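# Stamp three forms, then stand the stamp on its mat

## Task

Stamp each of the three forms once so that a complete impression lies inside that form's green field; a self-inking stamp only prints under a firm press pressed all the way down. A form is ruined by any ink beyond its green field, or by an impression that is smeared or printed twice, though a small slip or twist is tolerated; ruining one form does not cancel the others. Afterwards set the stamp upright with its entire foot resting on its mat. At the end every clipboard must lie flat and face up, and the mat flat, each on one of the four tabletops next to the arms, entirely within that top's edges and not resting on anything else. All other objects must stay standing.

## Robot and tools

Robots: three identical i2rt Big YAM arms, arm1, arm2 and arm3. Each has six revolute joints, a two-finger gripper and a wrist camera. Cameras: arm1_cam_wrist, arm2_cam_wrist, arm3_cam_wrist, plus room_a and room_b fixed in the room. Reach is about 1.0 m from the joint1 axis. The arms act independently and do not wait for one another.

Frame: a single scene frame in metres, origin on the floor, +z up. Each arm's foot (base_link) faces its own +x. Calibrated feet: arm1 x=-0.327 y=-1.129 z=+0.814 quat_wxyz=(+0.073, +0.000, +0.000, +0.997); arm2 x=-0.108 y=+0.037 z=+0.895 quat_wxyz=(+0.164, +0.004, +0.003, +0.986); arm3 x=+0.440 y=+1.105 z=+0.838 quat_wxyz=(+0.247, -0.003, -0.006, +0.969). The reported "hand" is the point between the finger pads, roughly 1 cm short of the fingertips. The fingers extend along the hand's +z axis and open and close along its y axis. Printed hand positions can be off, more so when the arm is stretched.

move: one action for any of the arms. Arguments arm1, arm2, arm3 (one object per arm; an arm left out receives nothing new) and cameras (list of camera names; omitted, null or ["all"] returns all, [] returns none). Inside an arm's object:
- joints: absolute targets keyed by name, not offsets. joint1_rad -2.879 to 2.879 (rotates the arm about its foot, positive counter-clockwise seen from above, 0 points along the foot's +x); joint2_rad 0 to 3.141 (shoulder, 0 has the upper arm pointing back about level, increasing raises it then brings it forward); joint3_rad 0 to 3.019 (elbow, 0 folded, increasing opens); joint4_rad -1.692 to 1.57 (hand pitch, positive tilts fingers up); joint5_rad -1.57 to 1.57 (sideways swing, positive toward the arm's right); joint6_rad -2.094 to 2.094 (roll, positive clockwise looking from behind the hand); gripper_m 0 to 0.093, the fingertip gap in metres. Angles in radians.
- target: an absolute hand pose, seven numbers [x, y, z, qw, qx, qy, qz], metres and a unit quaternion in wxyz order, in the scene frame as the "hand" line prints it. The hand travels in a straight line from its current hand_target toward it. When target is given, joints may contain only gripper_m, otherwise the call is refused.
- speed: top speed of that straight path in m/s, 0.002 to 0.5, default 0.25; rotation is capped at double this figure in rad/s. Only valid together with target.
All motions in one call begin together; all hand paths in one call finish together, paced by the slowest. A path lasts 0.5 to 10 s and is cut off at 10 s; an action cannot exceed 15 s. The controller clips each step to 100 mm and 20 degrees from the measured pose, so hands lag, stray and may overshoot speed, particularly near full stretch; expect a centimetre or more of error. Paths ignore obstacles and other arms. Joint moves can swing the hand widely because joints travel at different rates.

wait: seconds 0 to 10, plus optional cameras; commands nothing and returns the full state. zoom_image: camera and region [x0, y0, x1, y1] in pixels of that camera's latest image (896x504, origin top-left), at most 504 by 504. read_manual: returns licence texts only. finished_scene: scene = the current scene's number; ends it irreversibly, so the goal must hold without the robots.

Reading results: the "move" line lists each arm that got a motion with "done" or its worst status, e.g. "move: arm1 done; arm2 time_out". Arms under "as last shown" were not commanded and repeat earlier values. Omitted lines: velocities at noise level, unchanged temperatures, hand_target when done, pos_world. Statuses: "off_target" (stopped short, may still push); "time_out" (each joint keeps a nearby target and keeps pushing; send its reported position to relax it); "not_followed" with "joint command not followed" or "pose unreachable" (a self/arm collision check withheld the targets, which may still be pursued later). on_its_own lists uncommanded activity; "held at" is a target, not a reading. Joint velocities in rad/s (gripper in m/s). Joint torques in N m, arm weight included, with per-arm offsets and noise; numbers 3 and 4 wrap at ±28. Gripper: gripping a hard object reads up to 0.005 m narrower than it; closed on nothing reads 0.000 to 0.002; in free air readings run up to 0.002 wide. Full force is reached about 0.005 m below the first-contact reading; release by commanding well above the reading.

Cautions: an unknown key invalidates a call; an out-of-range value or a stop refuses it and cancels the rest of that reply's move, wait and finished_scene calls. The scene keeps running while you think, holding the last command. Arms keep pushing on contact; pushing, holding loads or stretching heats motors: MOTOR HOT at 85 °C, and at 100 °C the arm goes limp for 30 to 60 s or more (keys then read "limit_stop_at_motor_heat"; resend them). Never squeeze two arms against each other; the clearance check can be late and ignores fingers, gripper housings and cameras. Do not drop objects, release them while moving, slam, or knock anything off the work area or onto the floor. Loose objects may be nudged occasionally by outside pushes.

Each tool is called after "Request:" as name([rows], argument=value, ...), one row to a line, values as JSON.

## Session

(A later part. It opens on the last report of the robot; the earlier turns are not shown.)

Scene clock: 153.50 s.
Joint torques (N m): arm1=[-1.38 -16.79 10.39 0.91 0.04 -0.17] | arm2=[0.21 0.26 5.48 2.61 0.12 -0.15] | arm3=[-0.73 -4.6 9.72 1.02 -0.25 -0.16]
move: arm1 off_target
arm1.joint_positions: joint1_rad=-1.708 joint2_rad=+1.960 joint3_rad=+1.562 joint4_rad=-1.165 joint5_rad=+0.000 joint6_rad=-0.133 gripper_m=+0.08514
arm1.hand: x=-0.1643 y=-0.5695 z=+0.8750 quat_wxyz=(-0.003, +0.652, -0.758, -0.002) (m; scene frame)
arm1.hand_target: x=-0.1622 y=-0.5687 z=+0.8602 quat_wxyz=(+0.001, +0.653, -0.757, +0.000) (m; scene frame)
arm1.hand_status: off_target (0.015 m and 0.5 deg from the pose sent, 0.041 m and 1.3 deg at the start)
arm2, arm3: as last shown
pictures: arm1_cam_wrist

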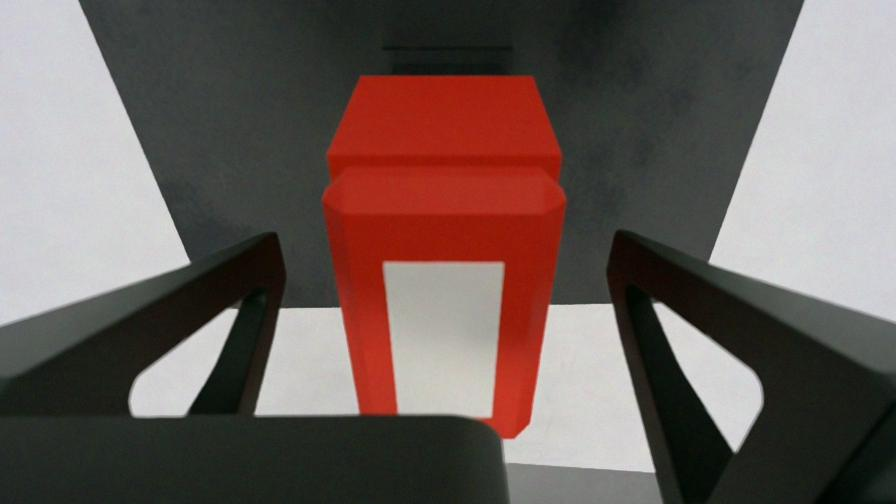

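Request:
move(arm1={"joints":{"gripper_m":0.028}}, cameras=["arm1_cam_wrist"])

Request:
move(arm1={"target":[-0.163,-0.575,1.02,0,-0.653,0.757,0],"speed":0.15}, cameras=[])

Request:
move(arm1={"target":[-0.20,-0.72,1.06,0,-0.653,0.757,0],"speed":0.2}, cameras=["arm1_cam_wrist"])

Request:
move(arm1={"joints":{"joint1_rad":0.71,"joint6_rad":0.0}}, cameras=["arm1_cam_wrist","arm2_cam_wrist","room_b"])

Scene clock: 154.33 s.
Joint torques (N m): arm1=[-1.44 -16.73 10.37 0.83 0.04 -0.16] | arm2=[-0.09 -0.5 5.41 2.5 0.1 -0.16] | arm3=[-0.67 -4.84 9.69 1.14 -0.21 -0.16]
move: arm1 off_target
arm1.joint_positions: joint1_rad=-1.708 joint2_rad=+1.960 joint3_rad=+1.562 joint4_rad=-1.163 joint5_rad=+0.000 joint6_rad=-0.133 gripper_m=+0.04703
arm1.joint_status: gripper_m off_target (ended at +0.04707, target +0.02800)
arm1.hand: x=-0.1642 y=-0.5691 z=+0.8750 quat_wxyz=(-0.004, +0.652, -0.758, -0.003) (m; scene frame)
arm2, arm3: as last shown
pictures: arm1_cam_wrist

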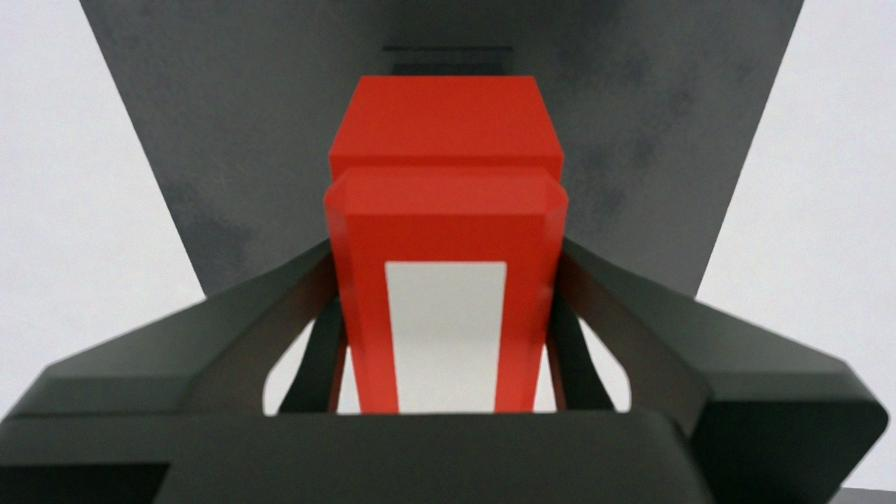

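Scene clock: 156.17 s.
Joint torques (N m): arm1=[-1.49 -18.96 16.57 -0.61 0.04 -0.18] | arm2=[-0.38 0.21 5.46 2.61 0.08 -0.2] | arm3=[-0.5 -4.84 9.61 1.13 -0.23 -0.15]
move: arm1 off_target
arm1.joint_positions: joint1_rad=-1.708 joint2_rad=+1.867 joint3_rad=+1.745 joint4_rad=-1.494 joint5_rad=+0.000 joint6_rad=-0.135 gripper_m=+0.04703
arm1.hand: x=-0.1691 y=-0.5859 z=+0.9948 quat_wxyz=(+0.019, +0.653, -0.757, +0.012) (m; scene frame)
arm1.hand_target: x=-0.1634 y=-0.5764 z=+1.0198 quat_wxyz=(+0.000, +0.654, -0.757, +0.000) (m; scene frame)
arm1.hand_status: off_target (0.028 m and 2.6 deg from the pose sent, 0.145 m and 0.6 deg at the start)
arm2, arm3: as last shown
pictures: none

Scene clock: 157.80 s.
Joint torques (N m): arm1=[-1.79 -12.22 11.78 -0.44 0.03 -0.22] | arm2=[0.26 -0.03 5.45 2.52 0.11 -0.18] | arm3=[-0.5 -5.13 9.55 1.03 -0.21 -0.16]
move: arm1 done
arm1.joint_positions: joint1_rad=-1.716 joint2_rad=+1.468 joint3_rad=+1.397 joint4_rad=-1.494 joint5_rad=+0.000 joint6_rad=-0.141 gripper_m=+0.04703
arm1.hand: x=-0.2028 y=-0.7140 z=+1.0550 quat_wxyz=(-0.002, +0.652, -0.758, -0.001) (m; scene frame)
arm1.hand_target: x=-0.2001 y=-0.7199 z=+1.0598 quat_wxyz=(+0.000, +0.652, -0.758, +0.000) (m; scene frame)
arm1.hand_status: done (0.008 m and 0.3 deg from the pose sent, 0.152 m and 2.6 deg at the start)
arm2.joint_positions: joint1_rad=+1.798 joint2_rad=+0.902 joint3_rad=+1.923 joint4_rad=-0.912 joint5_rad=-0.011 joint6_rad=+0.054 gripper_m=+0.08496
arm2.hand: x=-0.1279 y=-0.2420 z=+1.7183 quat_wxyz=(+0.516, +0.501, +0.438, -0.540) (m; scene frame)
arm3: as last shown
pictures: arm1_cam_wrist

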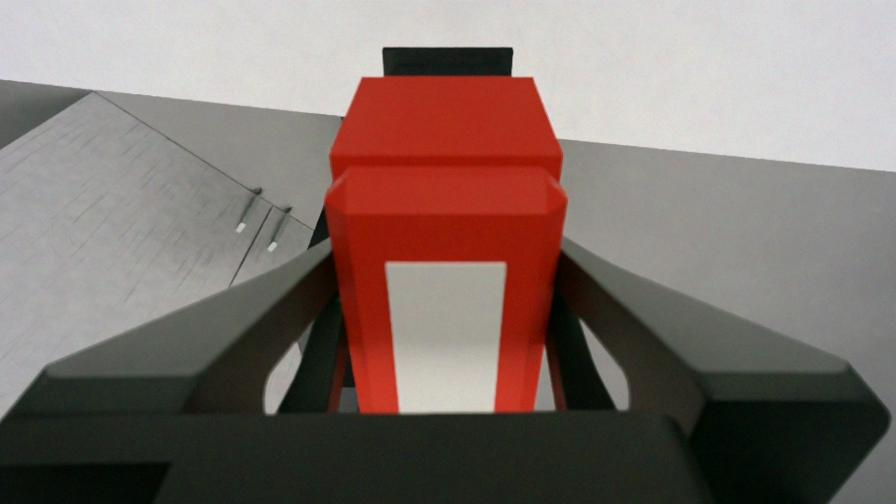

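Scene clock: 160.63 s.
Joint torques (N m): arm1=[-1.38 -12.34 11.79 -0.44 0.07 -0.04] | arm2=[-0.03 0.56 5.61 2.67 0.05 -0.21] | arm3=[-0.56 -4.89 9.69 1.05 -0.21 -0.16]
move: arm1 done
arm1.joint_positions: joint1_rad=+0.713 joint2_rad=+1.468 joint3_rad=+1.397 joint4_rad=-1.494 joint5_rad=-0.002 joint6_rad=-0.015 gripper_m=+0.04702
arm1.joint_status: all done
arm1.hand: x=-0.6928 y=-1.3608 z=+1.0551 quat_wxyz=(+0.002, +0.958, +0.287, -0.002) (m; scene frame)
arm2, arm3: as last shown
pictures: arm1_cam_wrist, arm2_cam_wrist, room_b

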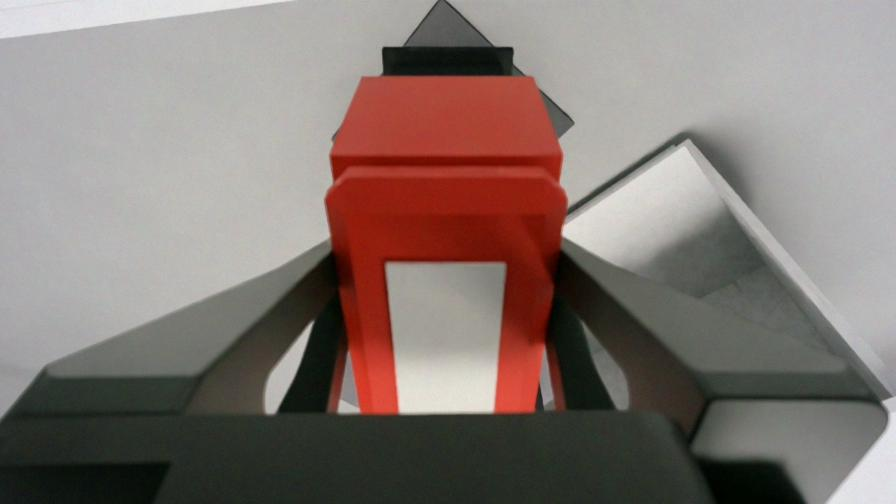

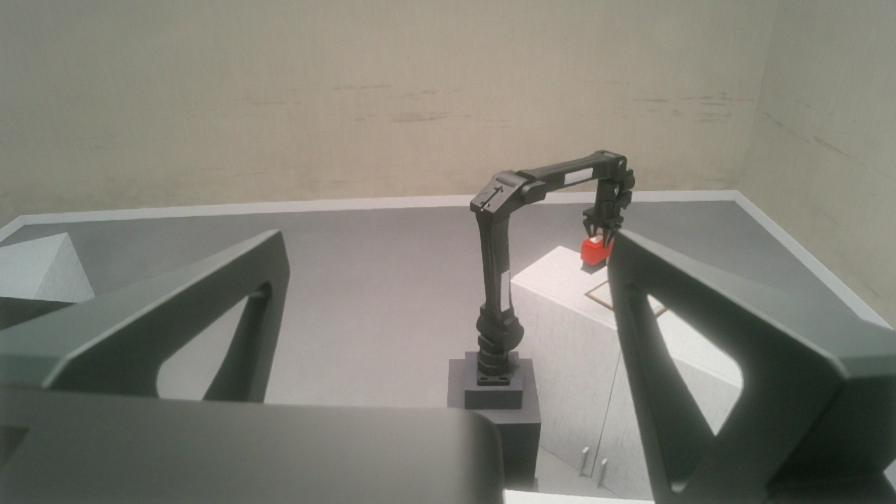

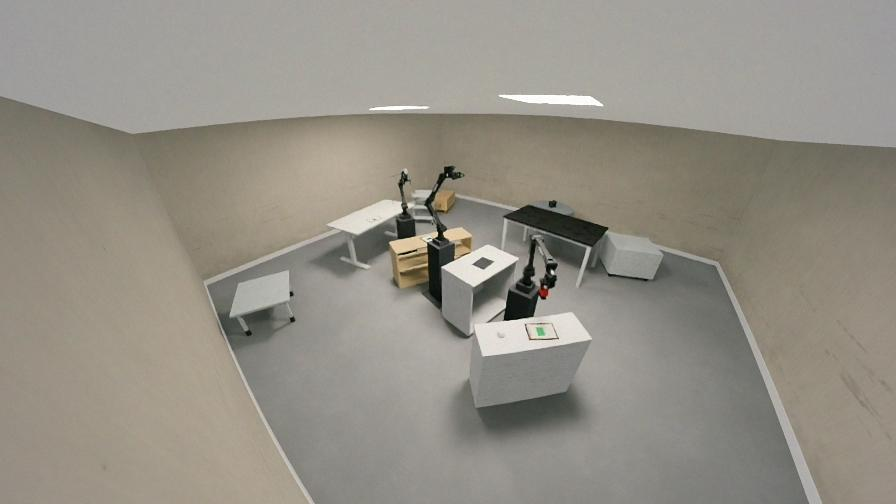

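Request:
move(arm1={"target":[-0.87,-1.42,0.97,0,0.962,0.272,0],"speed":0.2}, cameras=["arm1_cam_wrist","arm2_cam_wrist"])

Scene clock: 163.13 s.
Joint torques (N m): arm1=[-1.55 -18.49 16.36 -0.16 0.1 -0.2] | arm2=[-0.26 0.44 5.3 2.62 0.11 -0.2] | arm3=[-0.62 -5.07 9.74 1.07 -0.22 -0.14]
move: arm1 off_target
arm1.joint_positions: joint1_rad=+0.646 joint2_rad=+1.968 joint3_rad=+1.803 joint4_rad=-1.436 joint5_rad=-0.002 joint6_rad=-0.040 gripper_m=+0.04702
arm1.hand: x=-0.8541 y=-1.4163 z=+0.9590 quat_wxyz=(-0.002, +0.964, +0.267, +0.015) (m; scene frame)
arm1.hand_target: x=-0.8692 y=-1.4197 z=+0.9702 quat_wxyz=(+0.000, +0.963, +0.269, +0.000) (m; scene frame)
arm1.hand_status: off_target (0.020 m and 1.9 deg from the pose sent, 0.205 m and 1.8 deg at the start)
arm2, arm3: as last shown
pictures: arm1_cam_wrist, arm2_cam_wrist

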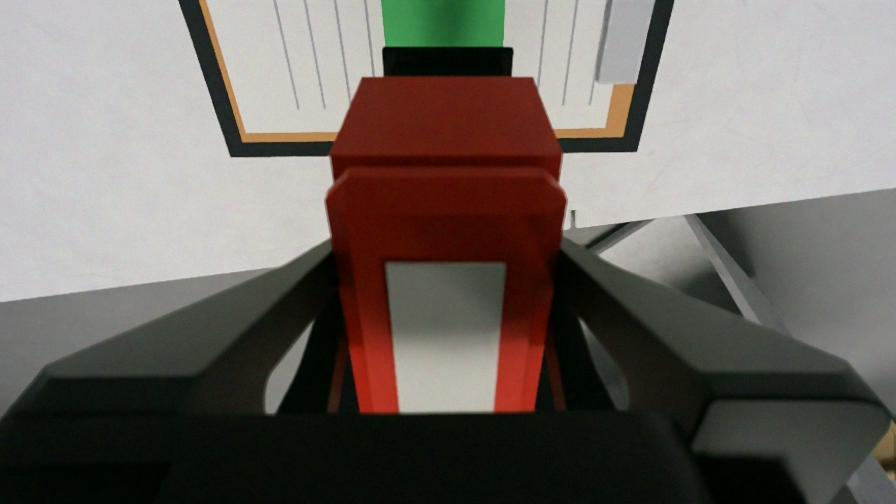

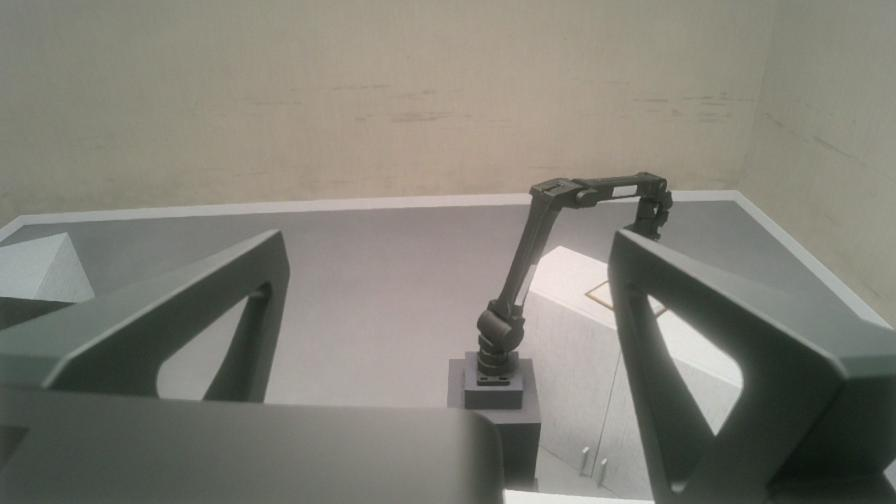

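Request:
move(arm1={"target":[-0.907,-1.446,0.912,0,0.962,0.272,0],"speed":0.12}, arm2={"joints":{"joint1_rad":1.50,"joint2_rad":1.5,"joint3_rad":1.6,"joint4_rad":-0.1}}, cameras=["arm1_cam_wrist","arm2_cam_wrist"])

Scene clock: 165.37 s.
Joint torques (N m): arm1=[-1.08 -20.48 16.17 0.51 0.11 -0.19] | arm2=[-0.09 -14.15 11.12 3.18 0.14 -0.12] | arm3=[-0.62 -4.95 9.61 1.03 -0.22 -0.16]
move: arm1 off_target; arm2 done
arm1.joint_positions: joint1_rad=+0.646 joint2_rad=+2.125 joint3_rad=+1.909 joint4_rad=-1.402 joint5_rad=-0.002 joint6_rad=-0.041 gripper_m=+0.04702
arm1.hand: x=-0.8892 y=-1.4355 z=+0.9031 quat_wxyz=(-0.004, +0.963, +0.267, +0.024) (m; scene frame)
arm1.hand_target: x=-0.9060 y=-1.4455 z=+0.9122 quat_wxyz=(+0.000, +0.962, +0.273, +0.000) (m; scene frame)
arm1.hand_status: off_target (0.023 m and 2.8 deg from the pose sent, 0.077 m and 1.9 deg at the start)
arm2.joint_positions: joint1_rad=+1.503 joint2_rad=+1.479 joint3_rad=+1.569 joint4_rad=-0.121 joint5_rad=-0.011 joint6_rad=+0.054 gripper_m=+0.08496
arm2.joint_status: all done
arm2.hand: x=-0.3651 y=-0.5887 z=+1.4408 quat_wxyz=(+0.404, +0.603, +0.385, -0.570) (m; scene frame)
arm3: as last shown
pictures: arm1_cam_wrist, arm2_cam_wrist

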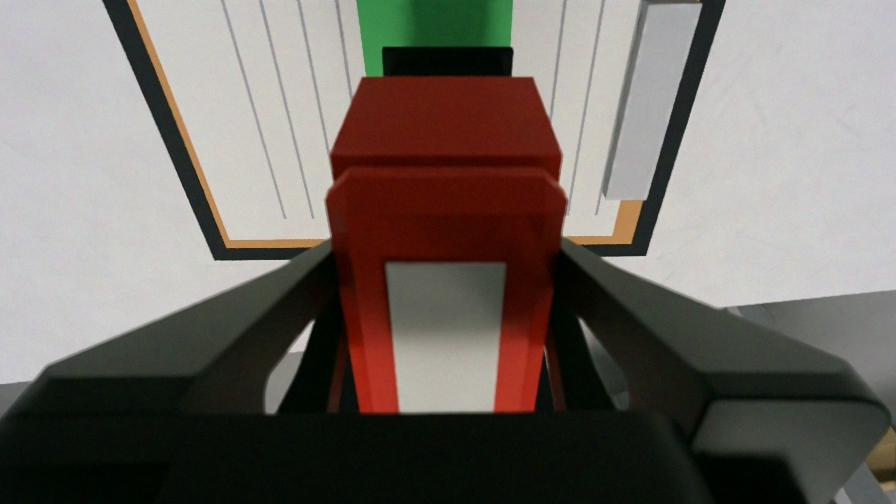

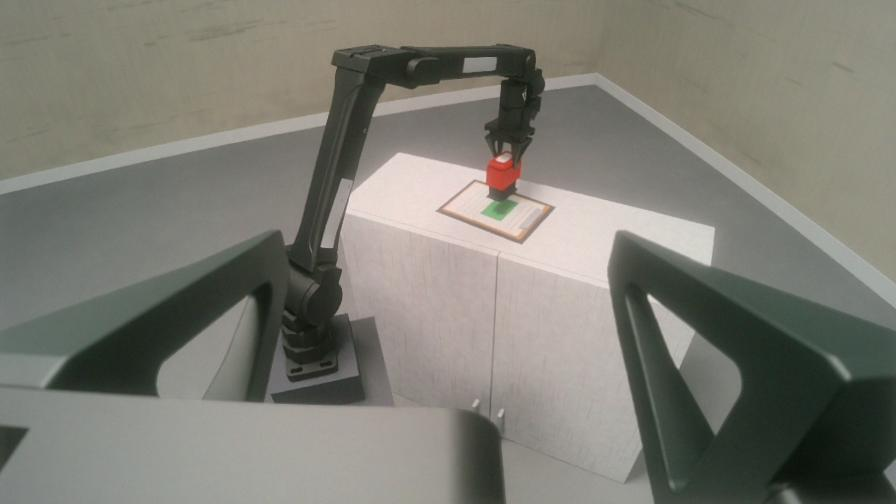

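Request:
zoom_image(camera="arm2_cam_wrist", region=[420, 130, 580, 250])

Scaled by 3.150 from the camera's 896x504 image, which has a finer 1280x720 frame.

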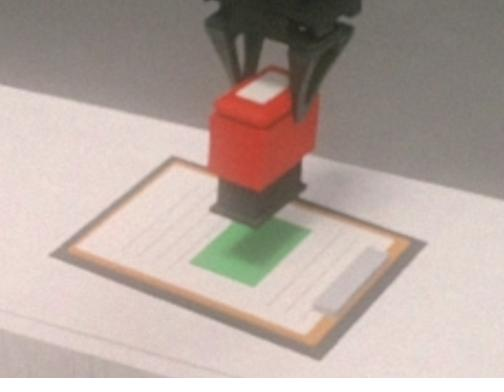

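Request:
move(arm1={"target":[-0.911,-1.455,0.884,0.0054,0.962,0.272,-0.019],"speed":0.08}, cameras=["arm1_cam_wrist","arm2_cam_wrist"])

Request:
zoom_image(camera="arm2_cam_wrist", region=[420, 130, 580, 250])

Scene clock: 166.80 s.
Joint torques (N m): arm1=[-0.44 -20.25 11.69 0.9 0.04 -0.11] | arm2=[-0.79 -14.04 11.23 3.17 0.1 -0.18] | arm3=[-0.62 -4.6 9.66 1.05 -0.22 -0.15]
move: arm1 off_target
arm1.joint_positions: joint1_rad=+0.646 joint2_rad=+2.134 joint3_rad=+1.909 joint4_rad=-1.304 joint5_rad=-0.002 joint6_rad=-0.041 gripper_m=+0.04702
arm1.hand: x=-0.9101 y=-1.4468 z=+0.8972 quat_wxyz=(+0.006, +0.963, +0.267, -0.020) (m; scene frame)
arm1.hand_target: x=-0.9107 y=-1.4548 z=+0.8839 quat_wxyz=(+0.006, +0.962, +0.272, -0.019) (m; scene frame)
arm1.hand_status: off_target (0.016 m and 0.6 deg from the pose sent, 0.035 m and 5.0 deg at the start)
arm2: as last shown
arm3.joint_positions: joint1_rad=+1.429 joint2_rad=+1.004 joint3_rad=+1.734 joint4_rad=-1.387 joint5_rad=+0.006 joint6_rad=+0.015 gripper_m=+0.08494
arm3.hand: x=+0.2211 y=+0.8156 z=+1.4245 quat_wxyz=(+0.196, +0.808, +0.396, -0.388) (m; scene frame)
pictures: arm1_cam_wrist, arm2_cam_wrist

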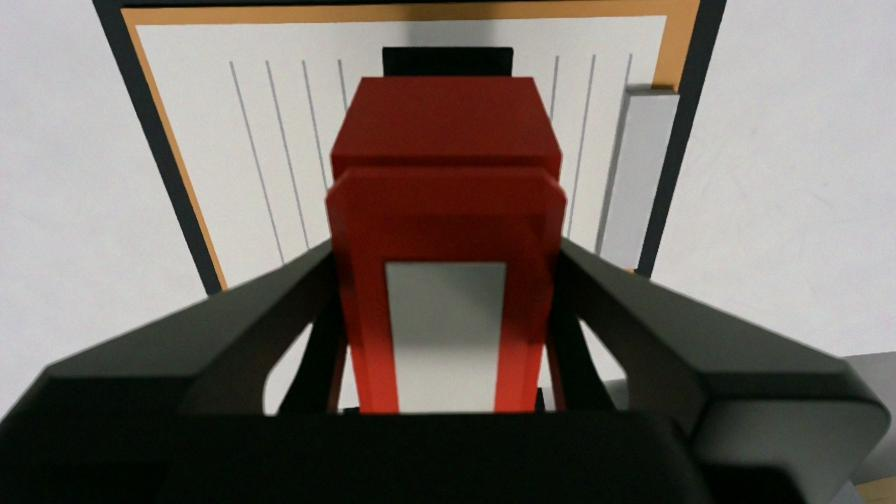

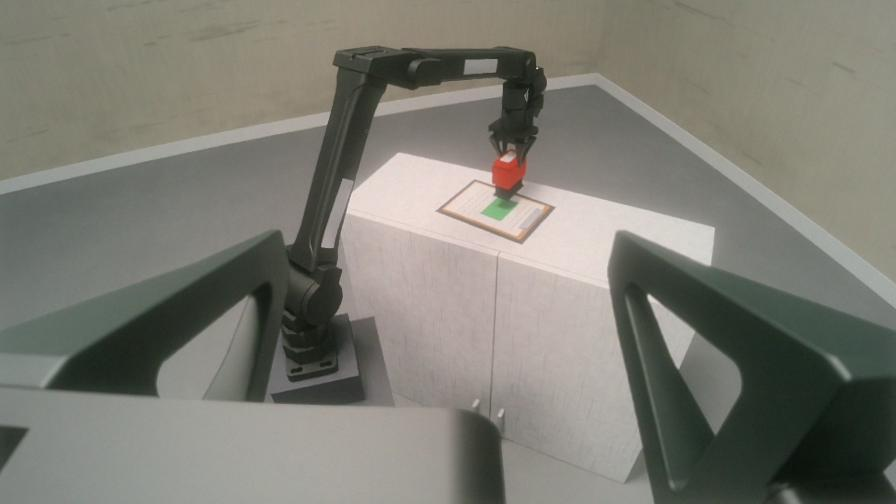

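Scaled by 3.150 from the camera's 896x504 image, which has a finer 1280x720 frame.

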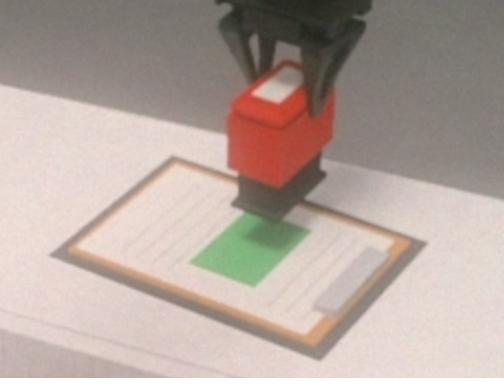

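Request:
move(arm1={"target":[-0.888,-1.443,0.888,0.001,0.962,0.272,-0.004],"speed":0.08}, cameras=["arm1_cam_wrist","arm2_cam_wrist"])

Request:
zoom_image(camera="arm2_cam_wrist", region=[420, 130, 580, 250])

Scene clock: 168.23 s.
Joint torques (N m): arm1=[-0.44 -23.71 11.28 0.61 0.11 -0.1] | arm2=[-0.44 -14.21 11.11 2.91 0.06 -0.17] | arm3=[-0.85 -4.78 9.65 1.1 -0.21 -0.17]
move: arm1 off_target
arm1.joint_positions: joint1_rad=+0.648 joint2_rad=+2.124 joint3_rad=+1.829 joint4_rad=-1.304 joint5_rad=-0.002 joint6_rad=-0.041 gripper_m=+0.04702
arm1.hand: x=-0.8862 y=-1.4349 z=+0.8745 quat_wxyz=(-0.002, +0.963, +0.268, +0.014) (m; scene frame)
arm1.hand_target: x=-0.8879 y=-1.4428 z=+0.8882 quat_wxyz=(+0.001, +0.962, +0.272, -0.004) (m; scene frame)
arm1.hand_status: off_target (0.016 m and 2.1 deg from the pose sent, 0.024 m and 2.0 deg at the start)
arm2, arm3: as last shown
pictures: arm1_cam_wrist, arm2_cam_wrist

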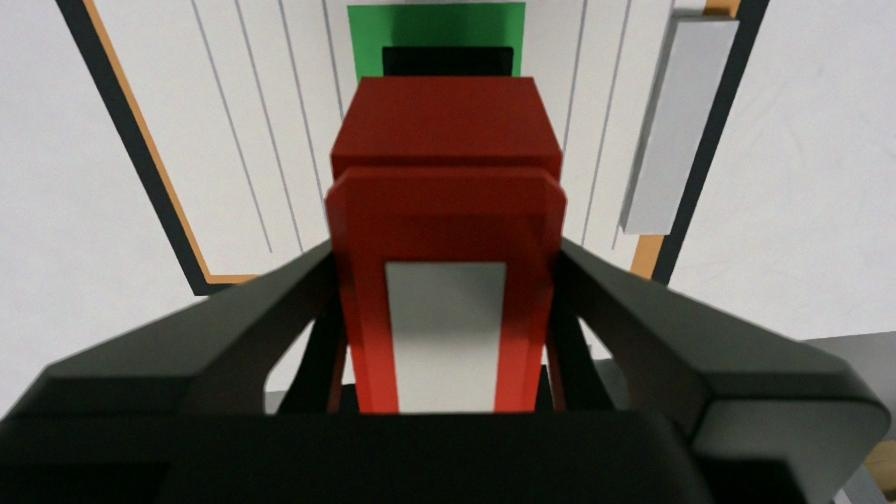

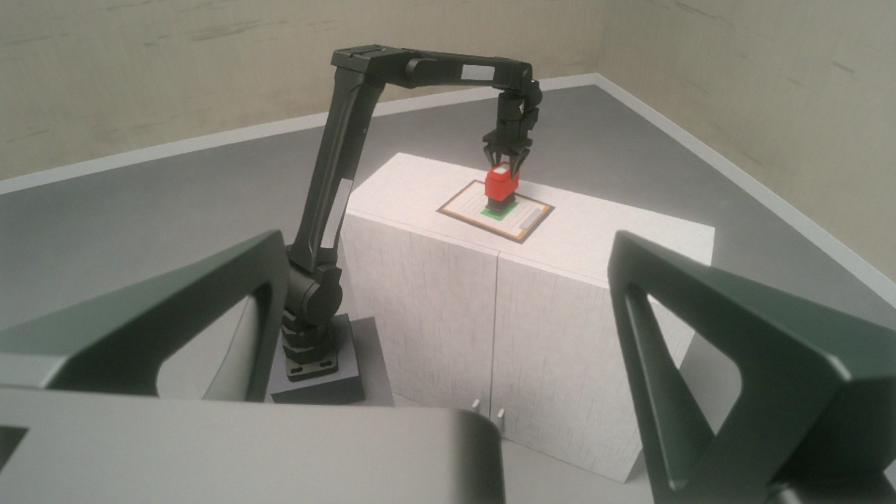

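Scaled by 3.150 from the camera's 896x504 image, which has a finer 1280x720 frame.

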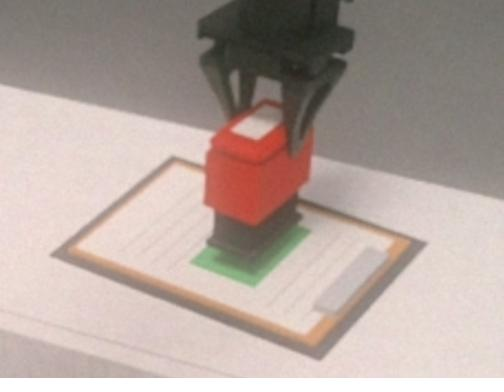

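Request:
move(arm1={"target":[-0.890,-1.448,0.845,0.002,0.962,0.272,-0.006],"speed":0.07}, cameras=["arm1_cam_wrist","arm2_cam_wrist"])

Request:
zoom_image(camera="arm2_cam_wrist", region=[420, 130, 580, 250])

Scene clock: 169.60 s.
Joint torques (N m): arm1=[-0.79 -19.55 11.07 0.83 0.08 -0.06] | arm2=[-0.44 -14.97 11.14 2.99 0.11 -0.19] | arm3=[-0.97 -4.89 9.74 0.98 -0.23 -0.16]
move: arm1 off_target
arm1.joint_positions: joint1_rad=+0.653 joint2_rad=+2.125 joint3_rad=+1.790 joint4_rad=-1.220 joint5_rad=-0.002 joint6_rad=-0.041 gripper_m=+0.04702
arm1.hand: x=-0.8902 y=-1.4408 z=+0.8595 quat_wxyz=(+0.003, +0.963, +0.271, -0.008) (m; scene frame)
arm1.hand_target: x=-0.8894 y=-1.4476 z=+0.8451 quat_wxyz=(+0.002, +0.962, +0.272, -0.005) (m; scene frame)
arm1.hand_status: off_target (0.016 m and 0.3 deg from the pose sent, 0.033 m and 2.4 deg at the start)
arm2, arm3: as last shown
pictures: arm1_cam_wrist, arm2_cam_wrist

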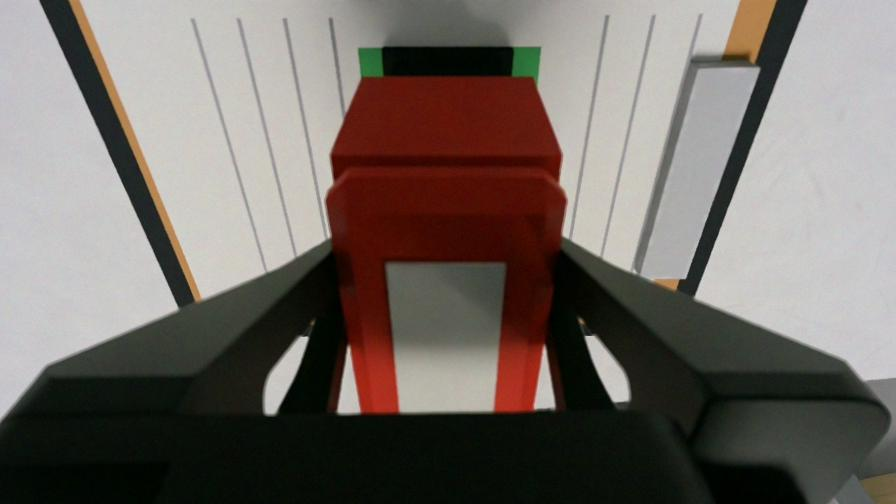

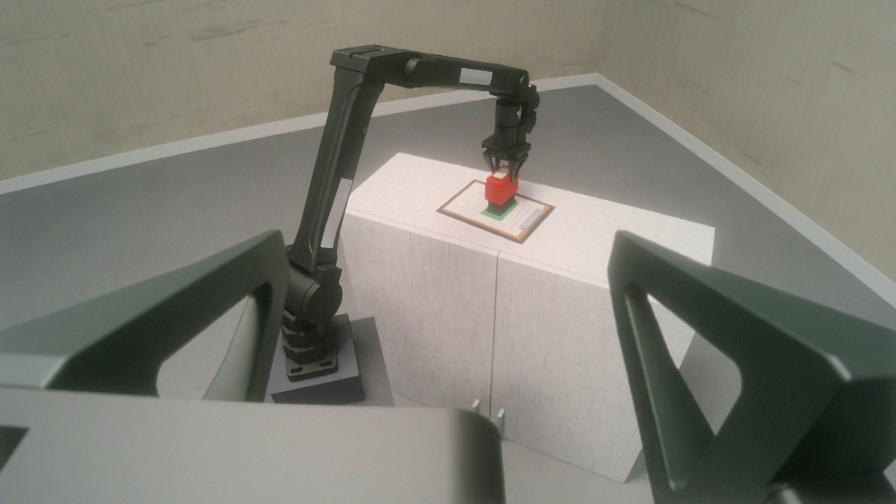

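Scaled by 3.150 from the camera's 896x504 image, which has a finer 1280x720 frame.

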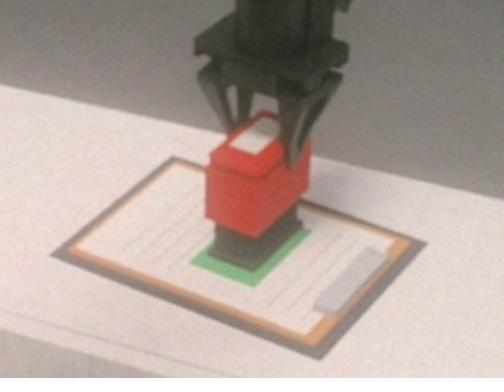

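Request:
move(arm1={"target":[-0.882,-1.436,0.872,-0.002,0.962,0.272,0.008],"speed":0.07}, cameras=["arm1_cam_wrist"])

Scene clock: 170.77 s.
Joint torques (N m): arm1=[-1.14 -23 11.67 -0.64 0.13 -0.14] | arm2=[-0.21 -14.33 10.95 3.12 0.11 -0.16] | arm3=[-0.85 -4.66 9.72 1.16 -0.22 -0.17]
move: arm1 off_target
arm1.joint_positions: joint1_rad=+0.653 joint2_rad=+2.125 joint3_rad=+1.790 joint4_rad=-1.258 joint5_rad=-0.002 joint6_rad=-0.041 gripper_m=+0.04702
arm1.hand: x=-0.8820 y=-1.4362 z=+0.8595 quat_wxyz=(-0.002, +0.963, +0.271, +0.011) (m; scene frame)
arm1.hand_target: x=-0.8820 y=-1.4360 z=+0.8719 quat_wxyz=(-0.002, +0.962, +0.272, +0.008) (m; scene frame)
arm1.hand_status: off_target (0.013 m and 0.4 deg from the pose sent, 0.016 m and 1.9 deg at the start)
arm2: as last shown
arm3.joint_positions: joint1_rad=+1.429 joint2_rad=+1.004 joint3_rad=+1.734 joint4_rad=-1.387 joint5_rad=+0.004 joint6_rad=+0.015 gripper_m=+0.08494
arm3.hand: x=+0.2213 y=+0.8154 z=+1.4245 quat_wxyz=(+0.197, +0.808, +0.397, -0.388) (m; scene frame)
pictures: arm1_cam_wrist

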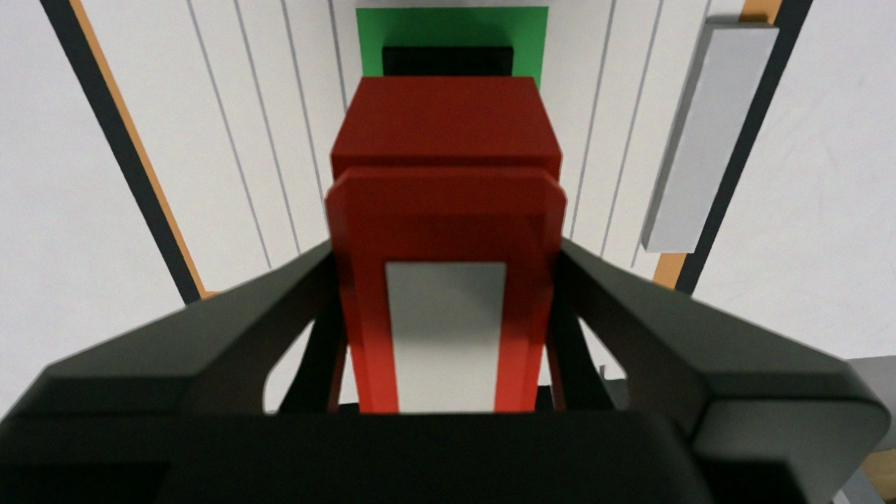

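Request:
move(arm1={"target":[-0.884,-1.439,0.830,0.000,0.962,0.272,0.004],"speed":0.07}, cameras=["arm1_cam_wrist","arm2_cam_wrist"])

Request:
zoom_image(camera="arm2_cam_wrist", region=[420, 130, 580, 250])

Scene clock: 173.20 s.
Joint torques (N m): arm1=[-1.03 -18.84 9.76 1.81 0.04 -0.13] | arm2=[0.26 -14.56 11.06 2.99 0.11 -0.18] | arm3=[-0.62 -4.95 9.68 1.05 -0.23 -0.17]
move: arm1 off_target
arm1.joint_positions: joint1_rad=+0.653 joint2_rad=+2.120 joint3_rad=+1.765 joint4_rad=-1.228 joint5_rad=-0.002 joint6_rad=-0.041 gripper_m=+0.04702
arm1.hand: x=-0.8805 y=-1.4354 z=+0.8531 quat_wxyz=(+0.000, +0.963, +0.271, +0.006) (m; scene frame)
arm1.hand_target: x=-0.8829 y=-1.4384 z=+0.8303 quat_wxyz=(+0.000, +0.962, +0.272, +0.005) (m; scene frame)
arm1.hand_status: off_target (0.024 m and 0.3 deg from the pose sent, 0.030 m and 0.8 deg at the start)
arm2, arm3: as last shown
pictures: arm1_cam_wrist, arm2_cam_wrist

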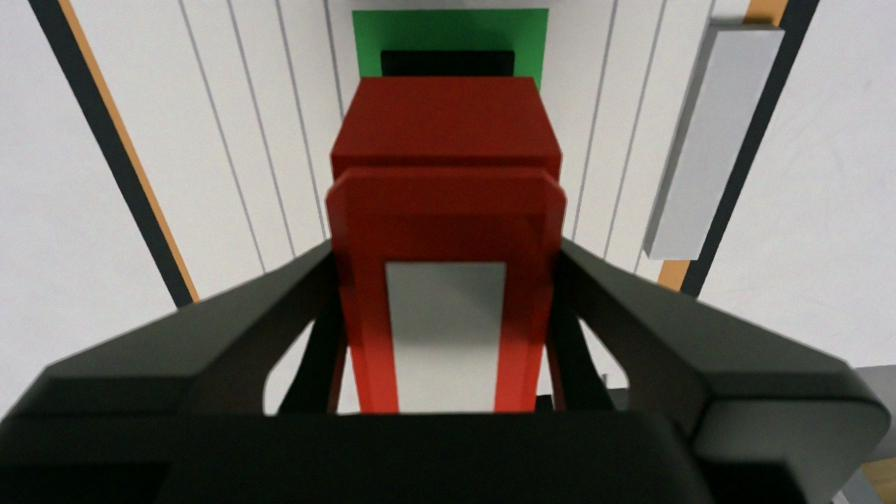

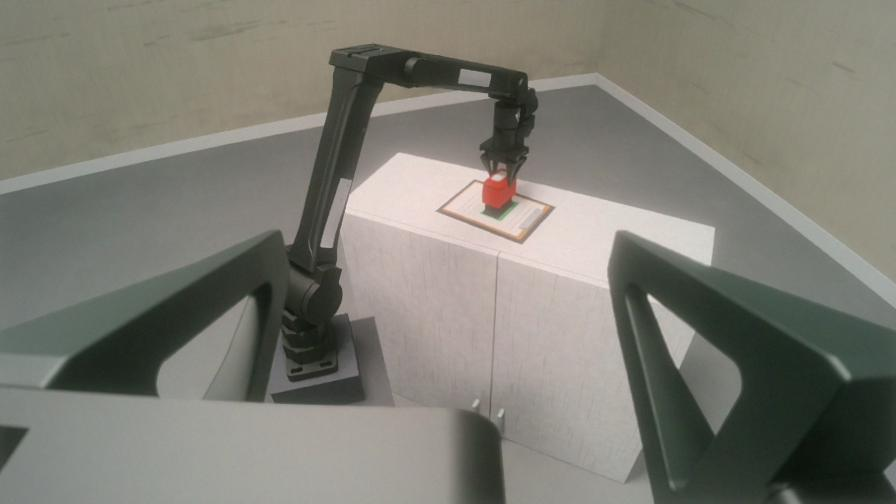

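Scaled by 3.150 from the camera's 896x504 image, which has a finer 1280x720 frame.

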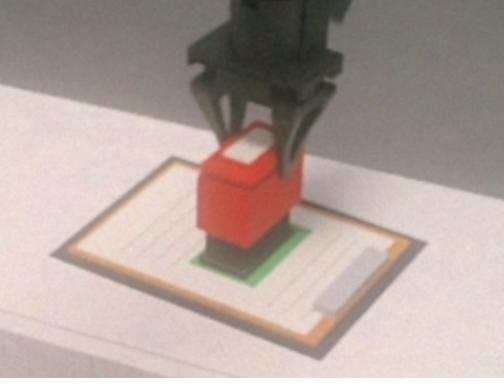

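Request:
move(arm1={"target":[-0.884,-1.440,0.79,-0.002,0.962,0.272,0.006],"speed":0.08}, cameras=[])

Request:
move(arm1={"target":[-0.882,-1.438,0.73,-0.002,0.962,0.272,0.008],"speed":0.1}, cameras=["arm1_cam_wrist","arm2_cam_wrist"])

Request:
zoom_image(camera="arm2_cam_wrist", region=[420, 130, 580, 250])

Scene clock: 174.40 s.
Joint torques (N m): arm1=[-0.79 -14.97 9.78 2.25 0.13 -0.11] | arm2=[-0.26 -14.62 11.11 3.12 0.06 -0.19] | arm3=[-0.44 -5.01 9.76 1.09 -0.23 -0.14]
move: arm1 off_target
arm1.joint_positions: joint1_rad=+0.653 joint2_rad=+2.120 joint3_rad=+1.727 joint4_rad=-1.163 joint5_rad=+0.000 joint6_rad=-0.040 gripper_m=+0.04702
arm1.hand: x=-0.8818 y=-1.4358 z=+0.8397 quat_wxyz=(+0.002, +0.963, +0.270, -0.007) (m; scene frame)
arm1.hand_target: x=-0.8809 y=-1.4380 z=+0.7920 quat_wxyz=(-0.003, +0.962, +0.271, +0.006) (m; scene frame)
arm1.hand_status: off_target (0.050 m and 1.6 deg from the pose sent, 0.063 m and 0.3 deg at the start)
arm2, arm3: as last shown
pictures: none

Scene clock: 175.57 s.
Joint torques (N m): arm1=[-0.97 -9.58 7.25 3.9 0.07 -0.13] | arm2=[-0.5 -15.09 11.23 2.99 0.1 -0.14] | arm3=[-0.44 -4.89 9.7 1.09 -0.23 -0.16]
move: arm1 off_target
arm1.joint_positions: joint1_rad=+0.653 joint2_rad=+2.114 joint3_rad=+1.683 joint4_rad=-1.096 joint5_rad=+0.000 joint6_rad=-0.040 gripper_m=+0.04702
arm1.hand: x=-0.8815 y=-1.4357 z=+0.8280 quat_wxyz=(+0.005, +0.963, +0.270, -0.021) (m; scene frame)
arm1.hand_target: x=-0.8704 y=-1.4314 z=+0.7383 quat_wxyz=(-0.003, +0.962, +0.272, +0.010) (m; scene frame)
arm1.hand_status: off_target (0.098 m and 3.5 deg from the pose sent, 0.110 m and 1.8 deg at the start)
arm2, arm3: as last shown
pictures: arm1_cam_wrist, arm2_cam_wrist

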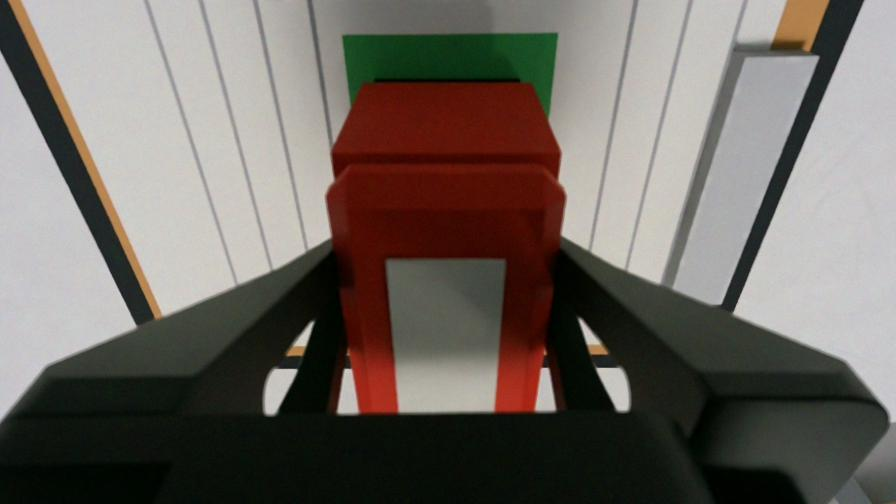

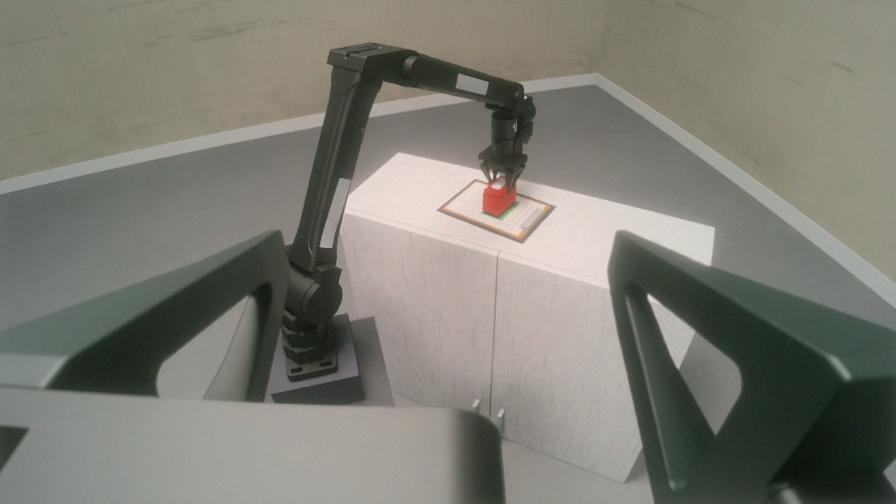

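Scaled by 3.150 from the camera's 896x504 image, which has a finer 1280x720 frame.

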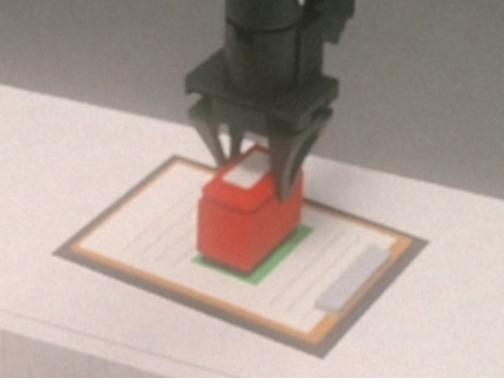

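Request:
move(arm1={"target":[-0.880,-1.438,0.69,-0.006,0.962,0.272,0.022],"speed":0.1}, cameras=["arm1_cam_wrist","arm2_cam_wrist"])

Request:
move(arm1={"target":[-0.888,-1.440,0.97,0.0,0.962,0.272,0.0],"speed":0.15}, cameras=["arm1_cam_wrist","arm2_cam_wrist"])

Request:
zoom_image(camera="arm2_cam_wrist", region=[420, 130, 580, 250])

Scene clock: 176.77 s.
Joint torques (N m): arm1=[-0.91 -7.41 10.52 2.02 0.12 -0.14] | arm2=[-0.44 -14.51 11.25 2.96 0.1 -0.2] | arm3=[-0.5 -4.48 9.58 1.07 -0.25 -0.15]
move: arm1 off_target
arm1.joint_positions: joint1_rad=+0.653 joint2_rad=+2.105 joint3_rad=+1.666 joint4_rad=-1.071 joint5_rad=+0.000 joint6_rad=-0.040 gripper_m=+0.04702
arm1.hand: x=-0.8817 y=-1.4357 z=+0.8280 quat_wxyz=(+0.007, +0.962, +0.270, -0.029) (m; scene frame)
arm1.hand_target: x=-0.8690 y=-1.4308 z=+0.7361 quat_wxyz=(-0.006, +0.962, +0.272, +0.021) (m; scene frame)
arm1.hand_status: off_target (0.138 m and 6.1 deg from the pose sent, 0.138 m and 5.1 deg at the start; pose on its path clipped on 28 of 31 steps)
arm2.joint_positions: joint1_rad=+1.503 joint2_rad=+1.479 joint3_rad=+1.569 joint4_rad=-0.121 joint5_rad=-0.011 joint6_rad=+0.054 gripper_m=+0.08496
arm2.hand: x=-0.3651 y=-0.5887 z=+1.4408 quat_wxyz=(+0.404, +0.603, +0.385, -0.570) (m; scene frame)
arm3: as last shown
pictures: arm1_cam_wrist, arm2_cam_wrist

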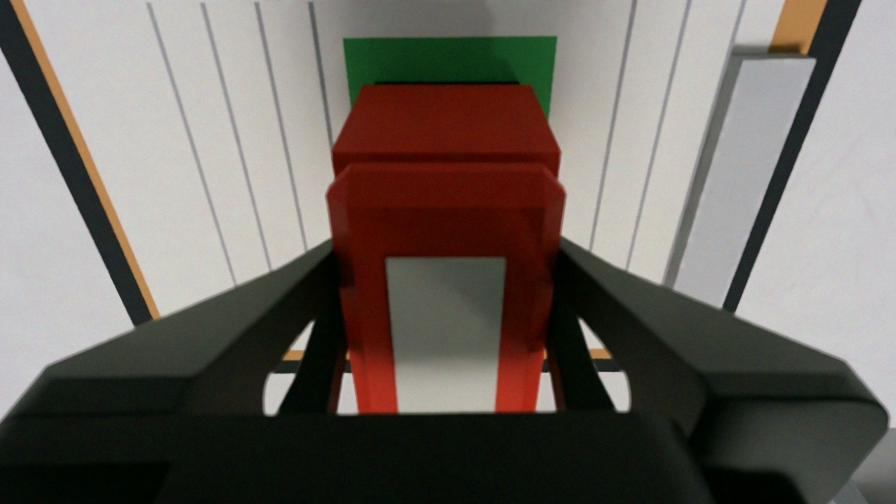

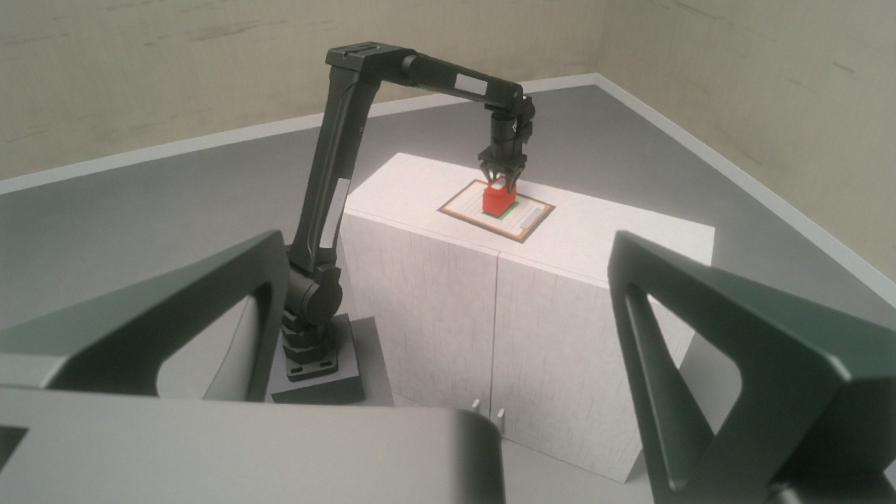

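Scene clock: 179.13 s.
Joint torques (N m): arm1=[-1.14 -21.48 16.34 -0.64 0.07 -0.15] | arm2=[-0.38 -14.86 11.08 3.23 0.06 -0.18] | arm3=[-0.38 -4.78 9.68 1.09 -0.2 -0.16]
move: arm1 off_target
arm1.joint_positions: joint1_rad=+0.653 joint2_rad=+2.061 joint3_rad=+1.924 joint4_rad=-1.468 joint5_rad=+0.000 joint6_rad=-0.041 gripper_m=+0.04702
arm1.hand: x=-0.8785 y=-1.4339 z=+0.9490 quat_wxyz=(-0.004, +0.963, +0.271, +0.017) (m; scene frame)
arm1.hand_target: x=-0.8876 y=-1.4398 z=+0.9701 quat_wxyz=(+0.000, +0.962, +0.273, -0.001) (m; scene frame)
arm1.hand_status: off_target (0.024 m and 1.9 deg from the pose sent, 0.142 m and 3.5 deg at the start)
arm2, arm3: as last shown
pictures: arm1_cam_wrist, arm2_cam_wrist

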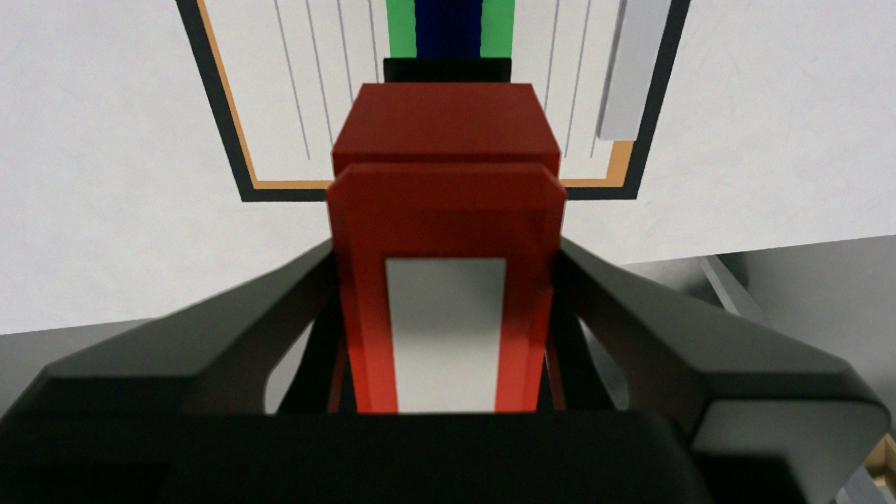

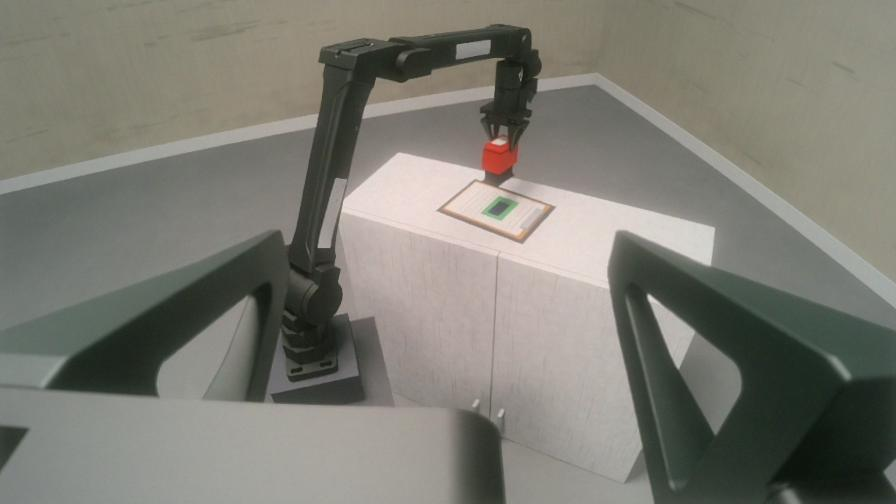

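Scaled by 3.150 from the camera's 896x504 image, which has a finer 1280x720 frame.

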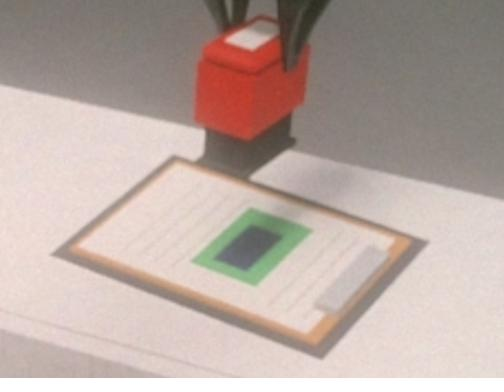

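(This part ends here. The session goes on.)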